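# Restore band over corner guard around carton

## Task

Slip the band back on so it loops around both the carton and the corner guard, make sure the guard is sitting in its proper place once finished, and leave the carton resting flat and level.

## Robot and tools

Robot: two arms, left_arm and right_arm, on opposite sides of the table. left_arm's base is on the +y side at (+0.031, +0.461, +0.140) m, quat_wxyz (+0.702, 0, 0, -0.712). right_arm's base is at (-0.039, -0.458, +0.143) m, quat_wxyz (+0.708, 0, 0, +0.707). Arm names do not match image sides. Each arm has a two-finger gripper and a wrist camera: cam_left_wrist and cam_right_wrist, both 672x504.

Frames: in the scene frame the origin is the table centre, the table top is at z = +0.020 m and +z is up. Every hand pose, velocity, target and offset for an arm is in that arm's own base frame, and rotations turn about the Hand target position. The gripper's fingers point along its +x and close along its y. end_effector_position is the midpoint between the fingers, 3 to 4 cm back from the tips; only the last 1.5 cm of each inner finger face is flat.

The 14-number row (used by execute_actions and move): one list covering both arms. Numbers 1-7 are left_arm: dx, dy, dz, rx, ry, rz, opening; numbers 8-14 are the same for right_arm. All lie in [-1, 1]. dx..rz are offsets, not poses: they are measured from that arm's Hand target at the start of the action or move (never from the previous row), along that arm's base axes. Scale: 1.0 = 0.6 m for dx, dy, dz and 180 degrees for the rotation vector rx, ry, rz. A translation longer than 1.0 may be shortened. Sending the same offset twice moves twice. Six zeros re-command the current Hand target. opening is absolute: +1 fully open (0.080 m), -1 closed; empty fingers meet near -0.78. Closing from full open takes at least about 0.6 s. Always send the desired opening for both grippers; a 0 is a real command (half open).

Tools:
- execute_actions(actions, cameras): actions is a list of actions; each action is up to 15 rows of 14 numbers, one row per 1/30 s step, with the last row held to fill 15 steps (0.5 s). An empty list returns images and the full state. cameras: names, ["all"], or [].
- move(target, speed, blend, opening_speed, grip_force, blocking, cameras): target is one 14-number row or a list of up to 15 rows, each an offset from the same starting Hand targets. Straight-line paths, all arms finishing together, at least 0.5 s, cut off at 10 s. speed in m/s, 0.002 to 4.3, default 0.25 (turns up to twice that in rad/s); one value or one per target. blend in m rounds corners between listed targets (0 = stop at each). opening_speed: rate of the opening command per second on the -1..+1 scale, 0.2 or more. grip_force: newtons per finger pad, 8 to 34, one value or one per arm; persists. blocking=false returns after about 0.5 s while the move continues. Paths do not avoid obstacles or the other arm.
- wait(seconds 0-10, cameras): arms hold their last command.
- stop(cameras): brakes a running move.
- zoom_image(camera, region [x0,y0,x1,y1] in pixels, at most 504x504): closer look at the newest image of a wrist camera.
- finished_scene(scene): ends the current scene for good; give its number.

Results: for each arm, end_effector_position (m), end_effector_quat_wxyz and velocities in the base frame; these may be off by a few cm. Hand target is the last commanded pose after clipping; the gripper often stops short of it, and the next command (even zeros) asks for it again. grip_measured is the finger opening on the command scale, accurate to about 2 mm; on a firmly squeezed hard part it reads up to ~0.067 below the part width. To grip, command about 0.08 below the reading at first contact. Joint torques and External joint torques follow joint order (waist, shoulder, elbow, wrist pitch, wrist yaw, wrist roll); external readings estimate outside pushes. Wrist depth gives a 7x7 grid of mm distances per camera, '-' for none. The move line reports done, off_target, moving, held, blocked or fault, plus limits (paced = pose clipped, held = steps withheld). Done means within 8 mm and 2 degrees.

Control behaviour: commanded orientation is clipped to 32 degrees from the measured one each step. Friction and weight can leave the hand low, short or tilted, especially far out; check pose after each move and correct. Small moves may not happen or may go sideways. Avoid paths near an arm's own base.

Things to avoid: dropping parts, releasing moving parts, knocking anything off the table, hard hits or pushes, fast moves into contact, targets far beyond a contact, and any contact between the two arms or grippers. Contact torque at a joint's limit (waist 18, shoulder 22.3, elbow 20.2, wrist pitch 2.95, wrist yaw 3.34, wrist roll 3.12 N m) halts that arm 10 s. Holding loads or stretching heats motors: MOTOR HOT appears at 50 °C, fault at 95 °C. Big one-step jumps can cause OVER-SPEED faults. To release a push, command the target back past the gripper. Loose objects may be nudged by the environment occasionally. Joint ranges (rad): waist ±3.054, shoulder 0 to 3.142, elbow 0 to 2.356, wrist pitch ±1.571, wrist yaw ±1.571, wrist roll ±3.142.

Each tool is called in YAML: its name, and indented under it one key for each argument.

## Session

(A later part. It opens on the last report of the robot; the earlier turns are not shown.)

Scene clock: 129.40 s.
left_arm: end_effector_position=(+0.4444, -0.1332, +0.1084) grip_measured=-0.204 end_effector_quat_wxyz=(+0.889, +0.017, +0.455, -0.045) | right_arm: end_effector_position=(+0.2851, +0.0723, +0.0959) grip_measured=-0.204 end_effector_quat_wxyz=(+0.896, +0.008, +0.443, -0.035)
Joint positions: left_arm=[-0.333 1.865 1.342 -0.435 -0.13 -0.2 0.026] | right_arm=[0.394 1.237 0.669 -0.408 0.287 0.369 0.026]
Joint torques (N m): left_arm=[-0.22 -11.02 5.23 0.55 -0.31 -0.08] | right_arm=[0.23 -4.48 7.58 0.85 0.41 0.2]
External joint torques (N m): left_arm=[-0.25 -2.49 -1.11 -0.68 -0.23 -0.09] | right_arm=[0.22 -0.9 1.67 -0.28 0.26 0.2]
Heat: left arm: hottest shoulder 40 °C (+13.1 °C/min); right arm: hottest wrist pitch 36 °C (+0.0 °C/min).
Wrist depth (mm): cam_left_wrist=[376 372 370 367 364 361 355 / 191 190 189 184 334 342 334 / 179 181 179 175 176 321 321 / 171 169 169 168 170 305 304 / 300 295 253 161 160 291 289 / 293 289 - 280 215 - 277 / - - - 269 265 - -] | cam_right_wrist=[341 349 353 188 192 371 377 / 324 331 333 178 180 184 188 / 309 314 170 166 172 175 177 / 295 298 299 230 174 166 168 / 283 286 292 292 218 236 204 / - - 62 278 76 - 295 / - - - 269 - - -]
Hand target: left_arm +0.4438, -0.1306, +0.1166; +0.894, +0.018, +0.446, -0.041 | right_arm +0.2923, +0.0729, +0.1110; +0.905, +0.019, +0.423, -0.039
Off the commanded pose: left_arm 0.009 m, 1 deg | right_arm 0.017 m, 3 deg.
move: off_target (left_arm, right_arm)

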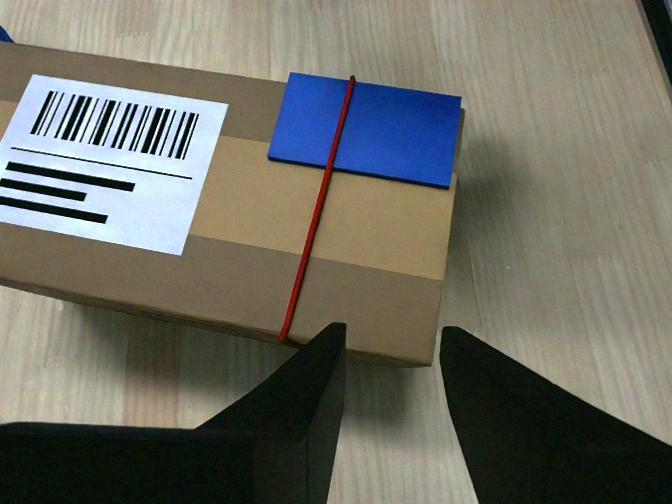

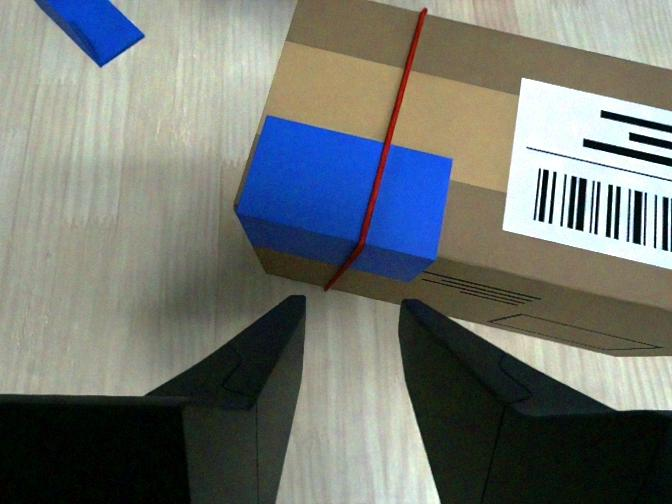

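move:
  target: [-0.2,0,0,0,-0.08,0,0.2,-0.2,0,0,0,-0.08,0,0.2]
  speed: 0.2
  cameras: ["all"]

zoom_image:
  camera: "cam_left_wrist"
  region: [60, 0, 460, 300]

zoom_image:
  camera: "cam_right_wrist"
  region: [200, 0, 600, 300]

Scene clock: 136.17 s.
left_arm: end_effector_position=(+0.3231, -0.1326, +0.1109) grip_measured=+0.196 end_effector_quat_wxyz=(+0.938, +0.026, +0.344, -0.042) | right_arm: end_effector_position=(+0.1703, +0.0736, +0.1059) grip_measured=+0.197 end_effector_quat_wxyz=(+0.948, +0.014, +0.315, -0.030)
Joint positions: left_arm=[-0.534 1.36 0.682 -0.079 -0.342 -0.28 0.044] | right_arm=[1.016 0.63 0.366 -0.742 0.783 0.848 0.044]
Joint torques (N m): left_arm=[-0.3 -6.26 4.82 1.83 -0.42 -0.1] | right_arm=[0.28 0 5.57 0.76 0.8 0.21]
External joint torques (N m): left_arm=[-0.31 -1.63 -1.4 0.42 -0.26 -0.1] | right_arm=[0.28 0.25 -0.48 -0.24 0.42 0.21]
Heat: left arm: hottest shoulder 39 °C (+10.1 °C/min); right arm: hottest wrist pitch 35 °C (-2.0 °C/min).
Wrist depth (mm): cam_left_wrist=[524 289 282 521 504 494 - / 262 256 252 246 437 432 432 / 289 263 243 230 384 385 377 / 370 350 323 294 349 345 342 / 334 330 333 320 325 316 311 / 311 - - 293 292 - 286 / - - - 270 268 - -] | cam_right_wrist=[1513 510 516 283 288 284 543 / 426 437 451 - 250 253 257 / 381 391 384 285 257 243 235 / 347 351 355 345 325 297 355 / 312 321 99 322 335 333 339 / - - 283 296 - - 315 / - - 270 271 272 - -]
Hand target: left_arm +0.3238, -0.1306, +0.1166; +0.943, +0.023, +0.331, -0.039 | right_arm +0.1723, +0.0729, +0.1110; +0.951, +0.023, +0.306, -0.036
Off the commanded pose: left_arm 0.006 m, 2 deg | right_arm 0.005 m, 2 deg.
move: done

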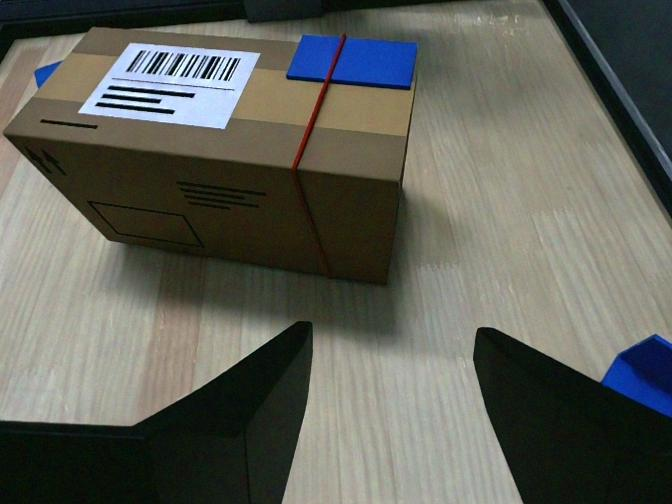

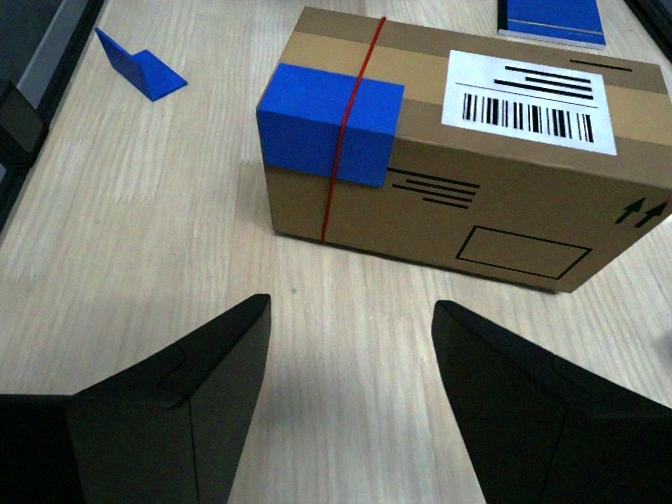

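Scaled by 1.260 from the camera's 672x504 image, which has a finer 960x720 frame.

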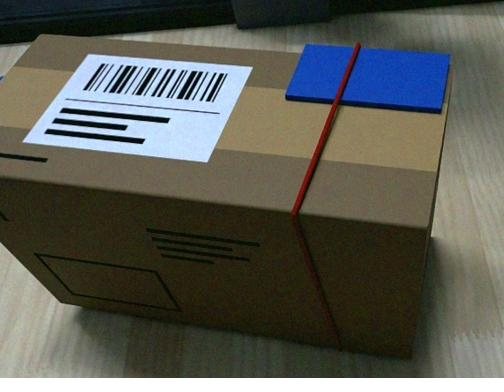

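Scaled by 1.260 from the camera's 672x504 image, which has a finer 960x720 frame.

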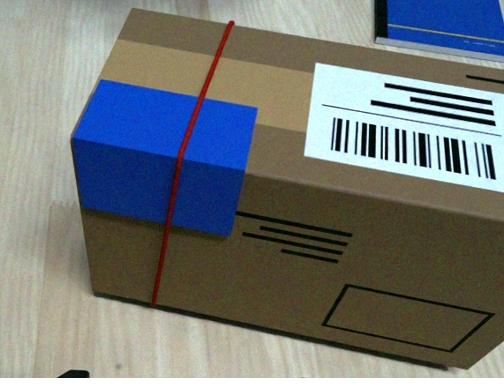

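move:
  target: [0.239,0.063,-0.041,0,0.08,0,-0.2,0.264,-0.013,-0.055,0,0.08,0,-0.2]
  speed: 0.15
  cameras: ["all"]

Scene clock: 147.30 s.
left_arm: end_effector_position=(+0.4602, -0.0915, +0.0847) grip_measured=-0.196 end_effector_quat_wxyz=(+0.889, +0.016, +0.456, -0.039) | right_arm: end_effector_position=(+0.3203, +0.0610, +0.0658) grip_measured=-0.197 end_effector_quat_wxyz=(+0.896, +0.012, +0.443, -0.043)
Joint positions: left_arm=[-0.22 1.908 1.3 -0.344 -0.073 -0.114 0.026] | right_arm=[0.3 1.424 0.67 -0.204 0.244 0.303 0.026]
Joint torques (N m): left_arm=[-0.19 -7.9 8.77 0.56 0.06 0.08] | right_arm=[-0.2 -3.74 7.1 1.89 -0.01 -0.11]
External joint torques (N m): left_arm=[-0.23 0.77 2.58 -0.67 0.11 0.08] | right_arm=[-0.21 0.76 1.54 0.74 -0.13 -0.11]
Heat: left arm: hottest shoulder 37 °C (+7.1 °C/min); right arm: hottest wrist pitch 35 °C (-1.0 °C/min).
Wrist depth (mm): cam_left_wrist=[172 172 341 337 332 326 326 / 162 162 160 159 - 153 310 / 154 152 152 150 147 146 290 / 147 144 143 143 141 141 279 / 274 271 138 135 134 134 266 / 266 266 - 256 131 - 252 / - - - 249 245 - -] | cam_right_wrist=[- 310 312 150 154 335 338 / 293 297 141 142 146 147 150 / 276 281 - 138 138 140 142 / 267 268 - - - 133 135 / 253 256 - 121 101 127 130 / - - 62 251 83 - 126 / - - - 241 - - -]
Hand target: left_arm +0.4672, -0.0928, +0.0920; +0.894, +0.018, +0.446, -0.041 | right_arm +0.3307, +0.0651, +0.0780; +0.905, +0.019, +0.423, -0.039
Off the commanded pose: left_arm 0.010 m, 1 deg | right_arm 0.016 m, 3 deg.
move: off_target (left_arm, right_arm)

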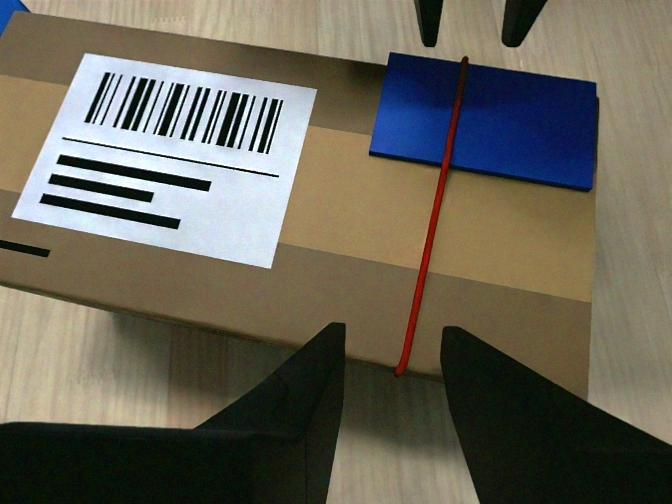

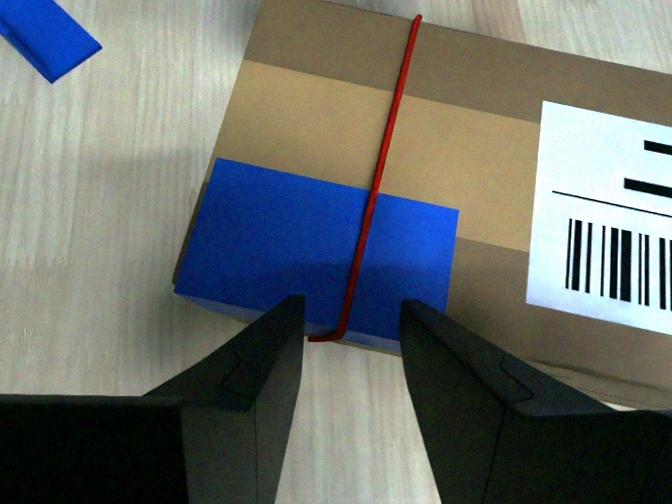

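move:
  target: [0,0,-0.044,0,0,0,-0.3,0.002,0.003,-0.03,0,0,0,-0.3]
  speed: 0.07

move:
  target: [0,0,0,0,0,0,-1,0,0,0,0,0,0,-1]
  opening_speed: 0.8
  cameras: ["all"]

Scene clock: 151.67 s.
left_arm: end_effector_position=(+0.4664, -0.0929, +0.0679) grip_measured=-0.296 end_effector_quat_wxyz=(+0.893, +0.015, +0.449, -0.040) | right_arm: end_effector_position=(+0.3308, +0.0643, +0.0587) grip_measured=-0.297 end_effector_quat_wxyz=(+0.902, +0.016, +0.430, -0.040)
Joint positions: left_arm=[-0.22 1.948 1.274 -0.261 -0.073 -0.114 0.022] | right_arm=[0.3 1.475 0.662 -0.115 0.244 0.303 0.022]
Joint torques (N m): left_arm=[-0.17 -8.27 4.81 1.59 0.06 0.08] | right_arm=[0.31 -4.03 3.81 1.99 0.13 0.06]
External joint torques (N m): left_arm=[-0.13 0.4 -1.14 0.37 0.1 0.08] | right_arm=[0.28 0.75 -1.65 0.8 0.01 0.06]
Heat: left arm: hottest shoulder 37 °C (+6.0 °C/min); right arm: hottest wrist pitch 35 °C (+0.0 °C/min).
Wrist depth (mm): cam_left_wrist=[155 153 151 321 142 129 312 / 144 141 142 141 135 135 138 / 137 135 136 131 131 129 133 / 128 127 126 125 124 124 258 / 259 123 121 119 118 116 246 / 248 249 - 114 114 - 236 / - - - 232 226 - -] | cam_right_wrist=[328 313 316 146 145 328 336 / 288 296 138 136 140 141 143 / 275 279 130 129 131 134 135 / 262 264 - - - 126 128 / 250 248 - - 84 120 121 / 240 - - 242 85 - 116 / - - - 232 - - -]
Hand target: left_arm +0.4672, -0.0928, +0.0656; +0.894, +0.018, +0.446, -0.041 | right_arm +0.3319, +0.0669, +0.0600; +0.905, +0.019, +0.423, -0.039
Off the commanded pose: left_arm 0.002 m, 0 deg | right_arm 0.003 m, 1 deg.
move: done

Scene clock: 153.07 s.
left_arm: end_effector_position=(+0.4664, -0.0929, +0.0679) grip_measured=-0.763 end_effector_quat_wxyz=(+0.893, +0.015, +0.449, -0.040) | right_arm: end_effector_position=(+0.3308, +0.0643, +0.0587) grip_measured=-0.757 end_effector_quat_wxyz=(+0.902, +0.016, +0.430, -0.040)
Joint positions: left_arm=[-0.22 1.948 1.274 -0.261 -0.073 -0.114 0.001] | right_arm=[0.3 1.475 0.662 -0.115 0.244 0.303 0.001]
Joint torques (N m): left_arm=[-0.17 -8.29 4.82 1.59 0.06 0.08] | right_arm=[0.33 -4.07 3.87 1.99 0.09 0.08]
External joint torques (N m): left_arm=[-0.04 0.52 -1.23 0.35 0.09 0.07] | right_arm=[0.33 0.76 -1.65 0.78 -0.03 0.08]
Heat: left arm: hottest shoulder 37 °C (+6.1 °C/min); right arm: hottest wrist pitch 35 °C (+0.0 °C/min).
Wrist depth (mm): cam_left_wrist=[155 153 151 321 325 139 314 / 144 142 142 141 136 135 139 / 137 135 136 131 130 129 272 / 129 127 126 125 124 125 258 / 257 123 121 120 119 116 248 / 248 247 248 - 79 114 234 / - - - - - - -] | cam_right_wrist=[307 313 316 146 144 332 334 / 290 295 138 137 140 141 143 / 274 279 129 130 131 134 135 / 262 264 - - - 126 128 / 249 248 - 88 - 120 121 / 241 244 - - - 115 116 / - - - - - - -]
Hand target: left_arm +0.4672, -0.0928, +0.0656; +0.894, +0.018, +0.446, -0.041 | right_arm +0.3319, +0.0669, +0.0600; +0.905, +0.019, +0.423, -0.039
Off the commanded pose: left_arm 0.002 m, 0 deg | right_arm 0.003 m, 1 deg.
move: done

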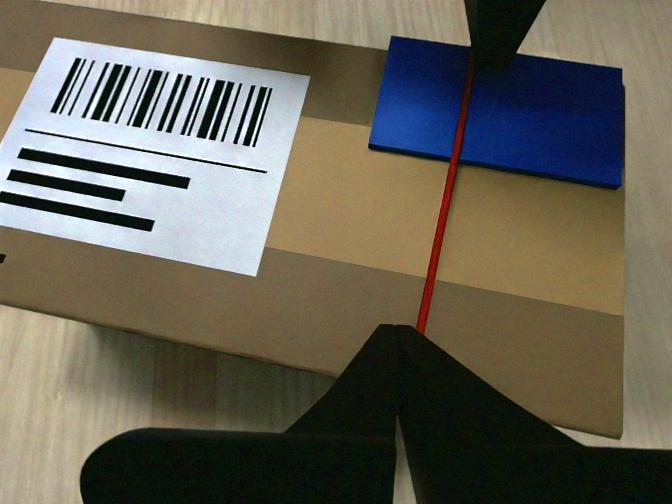

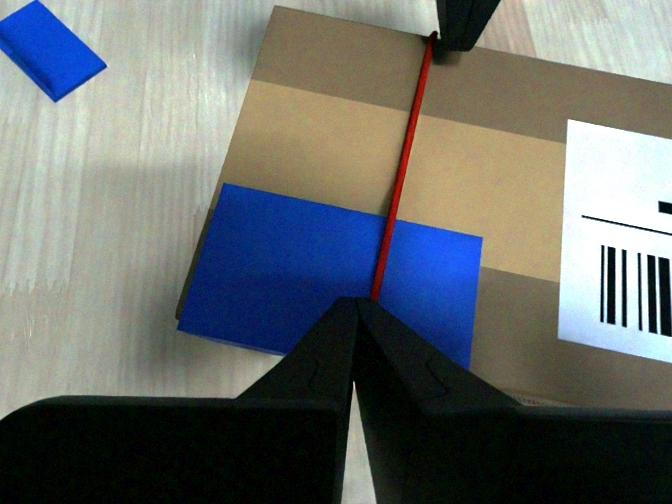

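move:
  target: [0,-0.008,0,0,0,0,-0.2,0,-0.008,0,0,0,0,-0.2]

move:
  target: [0,0,-0.016,0,0,0,-0.2,0,0,-0.016,0,0,0,-0.2]
  speed: 0.06

move:
  target: [0,0,0,0,0,0,-1,0,0,0,0,0,0,-1]
  opening_speed: 0.8
  cameras: ["all"]

Scene clock: 158.30 s.
left_arm: end_effector_position=(+0.4652, -0.0986, +0.0672) grip_measured=-0.204 end_effector_quat_wxyz=(+0.892, +0.016, +0.449, -0.044) | right_arm: end_effector_position=(+0.3295, +0.0640, +0.0568) grip_measured=-0.204 end_effector_quat_wxyz=(+0.901, +0.013, +0.432, -0.036)
Joint positions: left_arm=[-0.232 1.949 1.274 -0.261 -0.073 -0.119 0.026] | right_arm=[0.297 1.475 0.656 -0.112 0.237 0.293 0.026]
Joint torques (N m): left_arm=[-0.35 -8.05 5.43 1.43 -0.21 -0.08] | right_arm=[-0.1 -4.79 3.55 2.01 0 -0.17]
External joint torques (N m): left_arm=[-0.35 0.7 -0.57 0.19 -0.17 -0.08] | right_arm=[-0.13 -0.07 -1.82 0.84 -0.11 -0.17]
Heat: left arm: hottest shoulder 37 °C (+5.1 °C/min); right arm: hottest wrist pitch 36 °C (+1.0 °C/min).
Wrist depth (mm): cam_left_wrist=[151 151 325 321 140 310 311 / 142 141 140 140 - - 292 / 135 - 134 130 129 128 277 / 127 125 125 124 124 124 261 / 255 122 119 119 118 116 248 / 247 248 - 115 113 - 237 / - - - 231 229 - -] | cam_right_wrist=[306 312 311 143 143 326 332 / 289 293 135 134 138 138 141 / 273 275 127 128 129 131 133 / 259 262 116 - - 124 126 / 246 248 - 109 98 118 119 / - - 62 240 83 - 114 / - - - 232 - - -]
Hand target: left_arm +0.4672, -0.0976, +0.0656; +0.894, +0.018, +0.446, -0.041 | right_arm +0.3319, +0.0621, +0.0600; +0.905, +0.019, +0.423, -0.039
Off the commanded pose: left_arm 0.003 m, 1 deg | right_arm 0.004 m, 1 deg.
move: done

Scene clock: 159.53 s.
left_arm: end_effector_position=(+0.4672, -0.0991, +0.0613) grip_measured=-0.204 end_effector_quat_wxyz=(+0.894, +0.015, +0.446, -0.045) | right_arm: end_effector_position=(+0.3322, +0.0646, +0.0538) grip_measured=-0.203 end_effector_quat_wxyz=(+0.906, +0.015, +0.422, -0.036)
Joint positions: left_arm=[-0.232 1.963 1.264 -0.229 -0.073 -0.119 0.026] | right_arm=[0.299 1.487 0.638 -0.058 0.241 0.293 0.026]
Joint torques (N m): left_arm=[-0.3 -7.81 4.5 1.57 -0.21 -0.08] | right_arm=[-0.08 -3.32 3.24 1.76 0.02 -0.1]
External joint torques (N m): left_arm=[-0.28 1.08 -1.53 0.31 -0.17 -0.08] | right_arm=[-0.07 1.43 -2.13 0.56 -0.1 -0.1]
Heat: left arm: hottest shoulder 37 °C (+5.0 °C/min); right arm: hottest wrist pitch 36 °C (+1.0 °C/min).
Wrist depth (mm): cam_left_wrist=[146 146 326 322 139 128 309 / 136 135 133 134 130 129 290 / 130 127 127 126 124 124 269 / 123 121 120 119 118 118 253 / 249 115 114 113 113 111 240 / 243 243 - 109 107 107 233 / - - - 226 223 - -] | cam_right_wrist=[313 316 319 144 142 326 339 / 291 297 136 136 138 139 141 / 276 278 127 127 129 131 132 / 260 263 - - 118 123 125 / 247 249 - - 97 116 117 / - - 62 238 76 - 112 / - - - 228 - - -]
Hand target: left_arm +0.4672, -0.0976, +0.0560; +0.894, +0.018, +0.446, -0.041 | right_arm +0.3319, +0.0621, +0.0504; +0.905, +0.019, +0.423, -0.039
Off the commanded pose: left_arm 0.005 m, 1 deg | right_arm 0.004 m, 0 deg.
move: done

Scene clock: 161.03 s.
left_arm: end_effector_position=(+0.4673, -0.0998, +0.0615) grip_measured=-0.763 end_effector_quat_wxyz=(+0.894, +0.015, +0.445, -0.045) | right_arm: end_effector_position=(+0.3338, +0.0595, +0.0542) grip_measured=-0.757 end_effector_quat_wxyz=(+0.906, +0.018, +0.420, -0.044)
Joint positions: left_arm=[-0.234 1.963 1.264 -0.227 -0.073 -0.119 0.001] | right_arm=[0.285 1.489 0.639 -0.057 0.246 0.293 0.001]
Joint torques (N m): left_arm=[-0.31 -7.86 4.5 1.47 -0.2 -0.09] | right_arm=[-0.13 -3.35 3.08 1.57 -0.03 -0.13]
External joint torques (N m): left_arm=[-0.35 0.92 -1.43 0.24 -0.15 -0.09] | right_arm=[-0.1 1.46 -2.34 0.35 -0.15 -0.13]
Heat: left arm: hottest shoulder 37 °C (+4.1 °C/min); right arm: hottest wrist pitch 36 °C (+1.0 °C/min).
Wrist depth (mm): cam_left_wrist=[147 146 145 321 120 310 308 / 137 136 135 134 127 129 289 / 130 128 127 126 124 - 269 / 123 120 120 119 118 118 253 / 248 117 115 113 113 111 240 / 242 241 239 - 80 - 231 / - - - - - - -] | cam_right_wrist=[315 316 314 145 128 336 343 / 288 297 134 136 138 140 141 / 275 279 127 128 128 129 132 / 261 264 - 118 124 123 125 / 247 246 - 89 - 116 117 / 237 239 - - - 111 112 / - - - - - - -]
Hand target: left_arm +0.4672, -0.0976, +0.0560; +0.894, +0.018, +0.446, -0.041 | right_arm +0.3319, +0.0621, +0.0504; +0.905, +0.019, +0.423, -0.039
Off the commanded pose: left_arm 0.006 m, 1 deg | right_arm 0.005 m, 1 deg.
move: done

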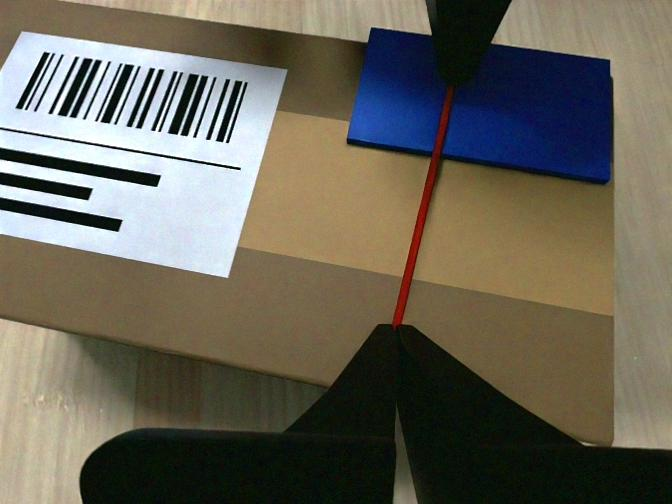

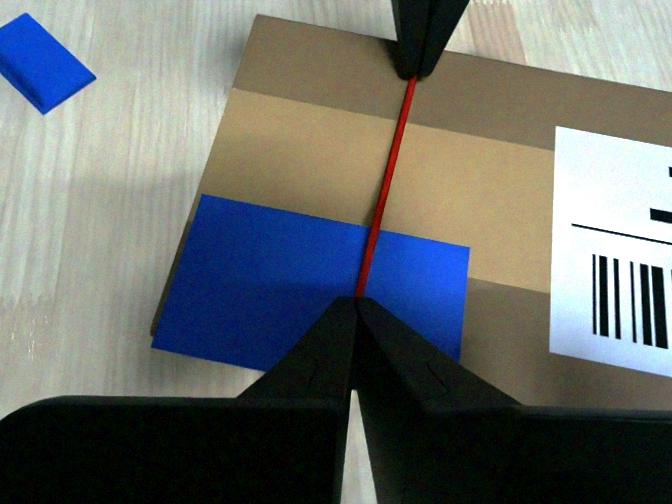

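move:
  target:
    - [0,0,0.028,0,0,0,-1,-0.01,0.005,0.025,0,0,0,-1]
    - [-0.014,-0.05,0.028,0,0,0,-1,-0.002,0.036,0.025,0,0,0,-1]
    - [-0.012,-0.048,0.008,0,0,0,-1,0.008,0.036,0.004,0,0,0,-1]
  speed: 0.06
  cameras: ["all"]

Scene clock: 166.50 s.
left_arm: end_effector_position=(+0.4610, -0.1157, +0.0629) grip_measured=-0.763 end_effector_quat_wxyz=(+0.893, +0.021, +0.449, -0.028) | right_arm: end_effector_position=(+0.3315, +0.0768, +0.0533) grip_measured=-0.757 end_effector_quat_wxyz=(+0.903, +0.012, +0.426, -0.049)
Joint positions: left_arm=[-0.29 1.961 1.274 -0.258 -0.141 -0.172 0.001] | right_arm=[0.358 1.513 0.67 -0.096 0.3 0.352 0.001]
Joint torques (N m): left_arm=[-1.05 -8.24 4.93 1.75 0.21 -0.02] | right_arm=[-0.18 -1.8 5.27 2.38 -0.19 -0.01]
External joint torques (N m): left_arm=[-1 0.6 -1.04 0.54 0.29 -0.02] | right_arm=[-0.2 3.13 -0.06 1.22 -0.34 -0.01]
Heat: left arm: hottest shoulder 37 °C (+3.0 °C/min); right arm: hottest wrist pitch 36 °C (+2.0 °C/min).
Wrist depth (mm): cam_left_wrist=[152 148 147 321 135 135 301 / 141 139 137 - 131 129 282 / 134 131 129 127 125 123 269 / 126 124 122 121 118 119 254 / 256 253 117 115 113 112 242 / 247 244 245 - 80 108 231 / - - - - - - -] | cam_right_wrist=[- 313 316 143 143 334 340 / 285 290 294 134 138 139 142 / 271 274 276 128 128 131 133 / 256 261 - - - 124 126 / 243 247 - 95 - 118 118 / 234 238 - - - 114 114 / - - - - - - -]
Hand target: left_arm +0.4600, -0.1264, +0.0608; +0.894, +0.018, +0.446, -0.041 | right_arm +0.3367, +0.0837, +0.0528; +0.905, +0.019, +0.423, -0.039
Off the commanded pose: left_arm 0.011 m, 2 deg | right_arm 0.009 m, 1 deg.
move: off_target (left_arm, right_arm)

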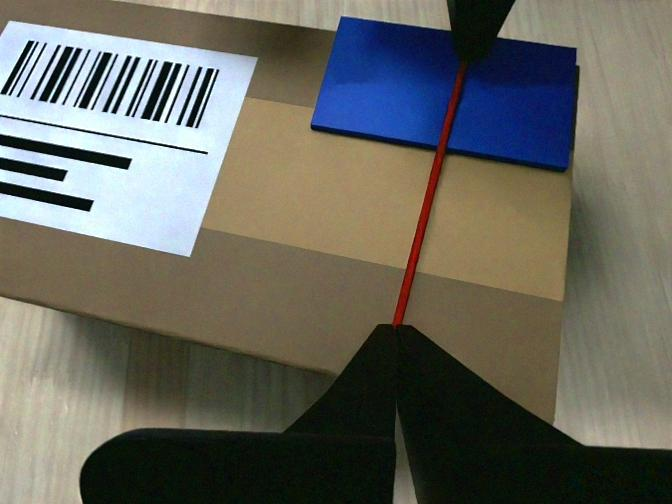

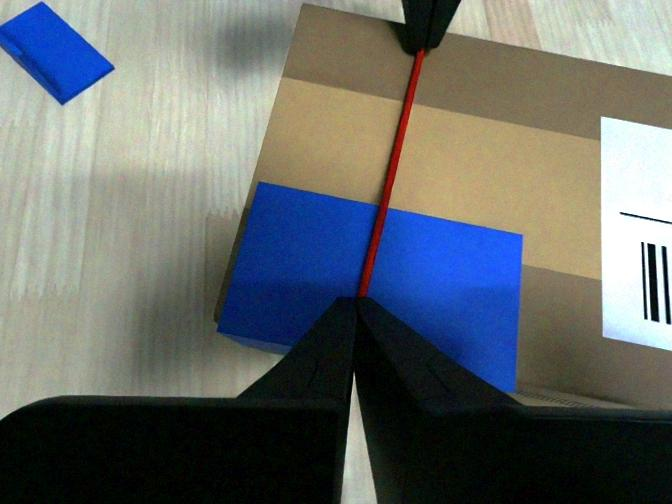

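move:
  target:
    - [-0.004,-0.028,0.014,0,0,0,-1,0,0,0,0,0,0,-1]
    - [-0.006,-0.032,-0.002,0,0,0,-1,0,0,0,0,0,0,-1]
  speed: 0.06

move:
  target: [0,0,0,0,0,0,-0.3,0,0,0,0,0,0,-0.3]
  opening_speed: 0.5

move:
  target:
    - [-0.03,0.005,0.08,0,0,0,-0.2,-0.03,0,0.08,0,0,0,-0.2]
    - [-0.25,0.005,0.09,0,-0.08,0,0.2,-0.27,0,0.09,0,-0.08,0,0.2]
  speed: 0.15
  blend: 0.02
  cameras: ["all"]

zoom_image:
  camera: "cam_left_wrist"
  region: [60, 0, 460, 300]

zoom_image:
  camera: "cam_right_wrist"
  region: [200, 0, 600, 300]

Scene clock: 173.37 s.
left_arm: end_effector_position=(+0.4567, -0.1314, +0.0611) grip_measured=-0.763 end_effector_quat_wxyz=(+0.892, +0.020, +0.450, -0.026) | right_arm: end_effector_position=(+0.3315, +0.0768, +0.0533) grip_measured=-0.757 end_effector_quat_wxyz=(+0.903, +0.012, +0.426, -0.049)
Joint positions: left_arm=[-0.333 1.969 1.28 -0.266 -0.168 -0.211 0.001] | right_arm=[0.358 1.513 0.67 -0.096 0.3 0.352 0.001]
Joint torques (N m): left_arm=[-1.65 -7.67 5.8 1.78 0.14 -0.11] | right_arm=[0.1 -1.57 5.44 2.42 -0.23 -0.03]
External joint torques (N m): left_arm=[-1.65 1.17 -0.15 0.57 0.23 -0.11] | right_arm=[0.05 3.4 0.05 1.24 -0.37 -0.03]
Heat: left arm: hottest shoulder 37 °C (+1.0 °C/min); right arm: hottest wrist pitch 37 °C (+3.0 °C/min).
Wrist depth (mm): cam_left_wrist=[150 147 146 142 126 304 299 / - 138 136 132 129 279 282 / 133 130 129 126 124 268 266 / 124 123 119 120 118 253 253 / 256 119 116 115 113 244 240 / 247 243 243 - 80 233 230 / - - - - - - -] | cam_right_wrist=[310 309 314 142 145 334 342 / 286 292 295 133 138 139 141 / 273 275 276 128 129 130 133 / 256 261 - - - 124 126 / 243 246 - 95 - 116 118 / 235 238 - - - 114 114 / - - - - - - -]
Hand target: left_arm +0.4564, -0.1456, +0.0596; +0.894, +0.018, +0.446, -0.041 | right_arm +0.3367, +0.0837, +0.0528; +0.905, +0.019, +0.423, -0.039
Off the commanded pose: left_arm 0.014 m, 2 deg | right_arm 0.009 m, 1 deg.
move: off_target (left_arm, right_arm)

Scene clock: 174.93 s.
left_arm: end_effector_position=(+0.4561, -0.1374, +0.0619) grip_measured=-0.304 end_effector_quat_wxyz=(+0.893, +0.022, +0.447, -0.032) | right_arm: end_effector_position=(+0.3345, +0.0779, +0.0532) grip_measured=-0.304 end_effector_quat_wxyz=(+0.905, +0.014, +0.422, -0.048)
Joint positions: left_arm=[-0.346 1.969 1.28 -0.26 -0.168 -0.211 0.021] | right_arm=[0.358 1.522 0.672 -0.078 0.3 0.352 0.021]
Joint torques (N m): left_arm=[-0.59 -7.68 5.84 1.35 0.13 -0.1] | right_arm=[0.3 -2.9 5.15 1.22 -0.18 -0.07]
External joint torques (N m): left_arm=[-0.51 1.18 -0.12 0.14 0.22 -0.1] | right_arm=[0.3 2.08 -0.17 0.05 -0.32 -0.08]
Heat: left arm: hottest shoulder 37 °C (+1.0 °C/min); right arm: hottest wrist pitch 37 °C (+3.0 °C/min).
Wrist depth (mm): cam_left_wrist=[153 150 324 141 135 306 304 / 142 139 135 134 129 287 286 / 134 131 129 126 126 272 270 / 125 124 122 121 119 259 255 / 256 119 117 115 115 245 243 / 247 246 - 109 109 - 231 / - - - 227 223 - -] | cam_right_wrist=[315 315 321 143 145 337 343 / 284 294 299 135 139 139 142 / 272 278 276 127 129 131 133 / 258 262 259 115 121 124 125 / 246 247 - 106 84 115 118 / 237 - 60 236 84 - 113 / - - - 227 - - -]
Hand target: left_arm +0.4564, -0.1456, +0.0596; +0.894, +0.018, +0.446, -0.041 | right_arm +0.3367, +0.0837, +0.0528; +0.905, +0.019, +0.423, -0.039
Off the commanded pose: left_arm 0.009 m, 1 deg | right_arm 0.006 m, 1 deg.
move: off_target (left_arm)

Scene clock: 177.97 s.
left_arm: end_effector_position=(+0.3053, -0.1445, +0.1078) grip_measured=+0.196 end_effector_quat_wxyz=(+0.938, +0.027, +0.344, -0.042) | right_arm: end_effector_position=(+0.1727, +0.0844, +0.1018) grip_measured=+0.196 end_effector_quat_wxyz=(+0.948, +0.013, +0.315, -0.030)
Joint positions: left_arm=[-0.617 1.332 0.653 -0.1 -0.402 -0.34 0.044] | right_arm=[1.052 0.712 0.369 -0.693 0.801 0.889 0.044]
Joint torques (N m): left_arm=[-0.29 -5.97 4.8 1.77 -0.46 -0.09] | right_arm=[0.23 -0.32 5.5 0.71 0.78 0.19]
External joint torques (N m): left_arm=[-0.27 -1.59 -1.35 0.42 -0.28 -0.09] | right_arm=[0.22 0.22 -0.47 -0.25 0.4 0.19]
Heat: left arm: hottest shoulder 37 °C (-1.0 °C/min); right arm: hottest wrist pitch 36 °C (+1.0 °C/min).
Wrist depth (mm): cam_left_wrist=[299 288 288 532 501 495 - / 263 255 251 242 434 429 446 / 394 291 269 251 387 382 377 / 369 355 343 331 350 343 337 / 333 329 330 318 320 311 307 / 308 - - 291 288 - 286 / - - - 268 265 - -] | cam_right_wrist=[1435 519 513 278 282 284 541 / 419 433 440 - 243 245 252 / 381 383 385 289 262 243 232 / 341 345 349 341 330 298 295 / 309 318 99 320 330 329 331 / - - 279 291 - - 313 / - - 266 268 270 - -]
Hand target: left_arm +0.3064, -0.1426, +0.1136; +0.943, +0.023, +0.331, -0.039 | right_arm +0.1747, +0.0837, +0.1068; +0.951, +0.023, +0.306, -0.036
Off the commanded pose: left_arm 0.006 m, 2 deg | right_arm 0.005 m, 2 deg.
move: done

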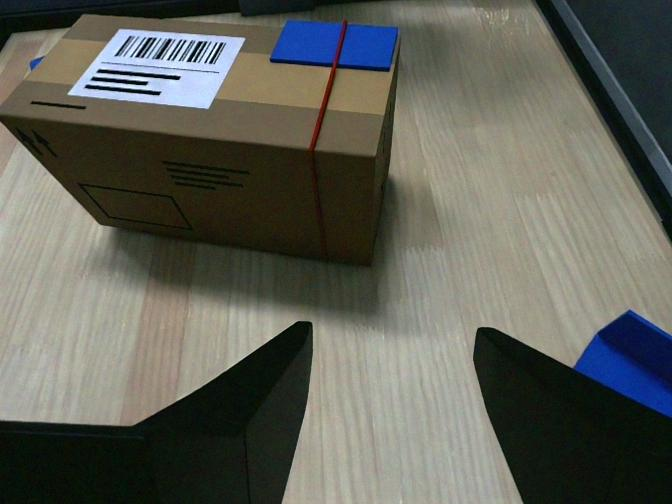

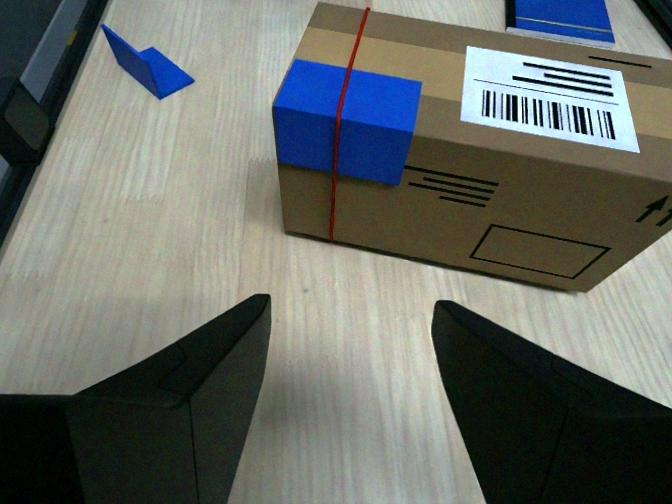

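Scaled by 1.260 from the camera's 672x504 image, which has a finer 960x720 frame.

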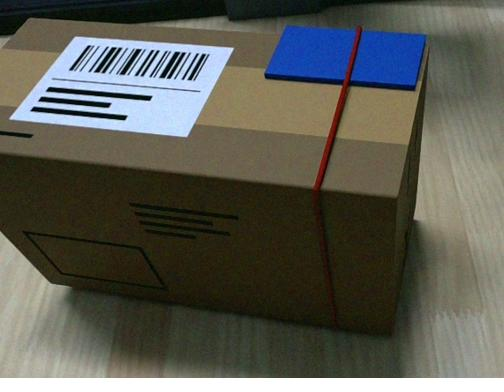

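Scaled by 1.260 from the camera's 672x504 image, which has a finer 960x720 frame.

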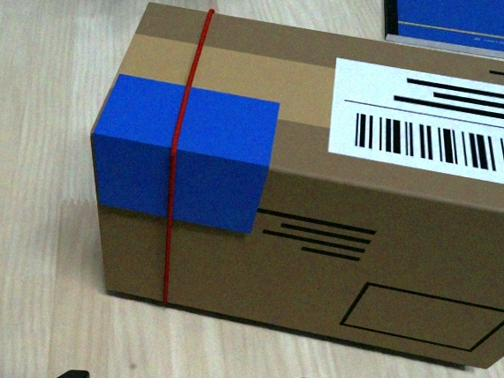

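finished_scene:
  scene: 1

The scene is finished: the task was done.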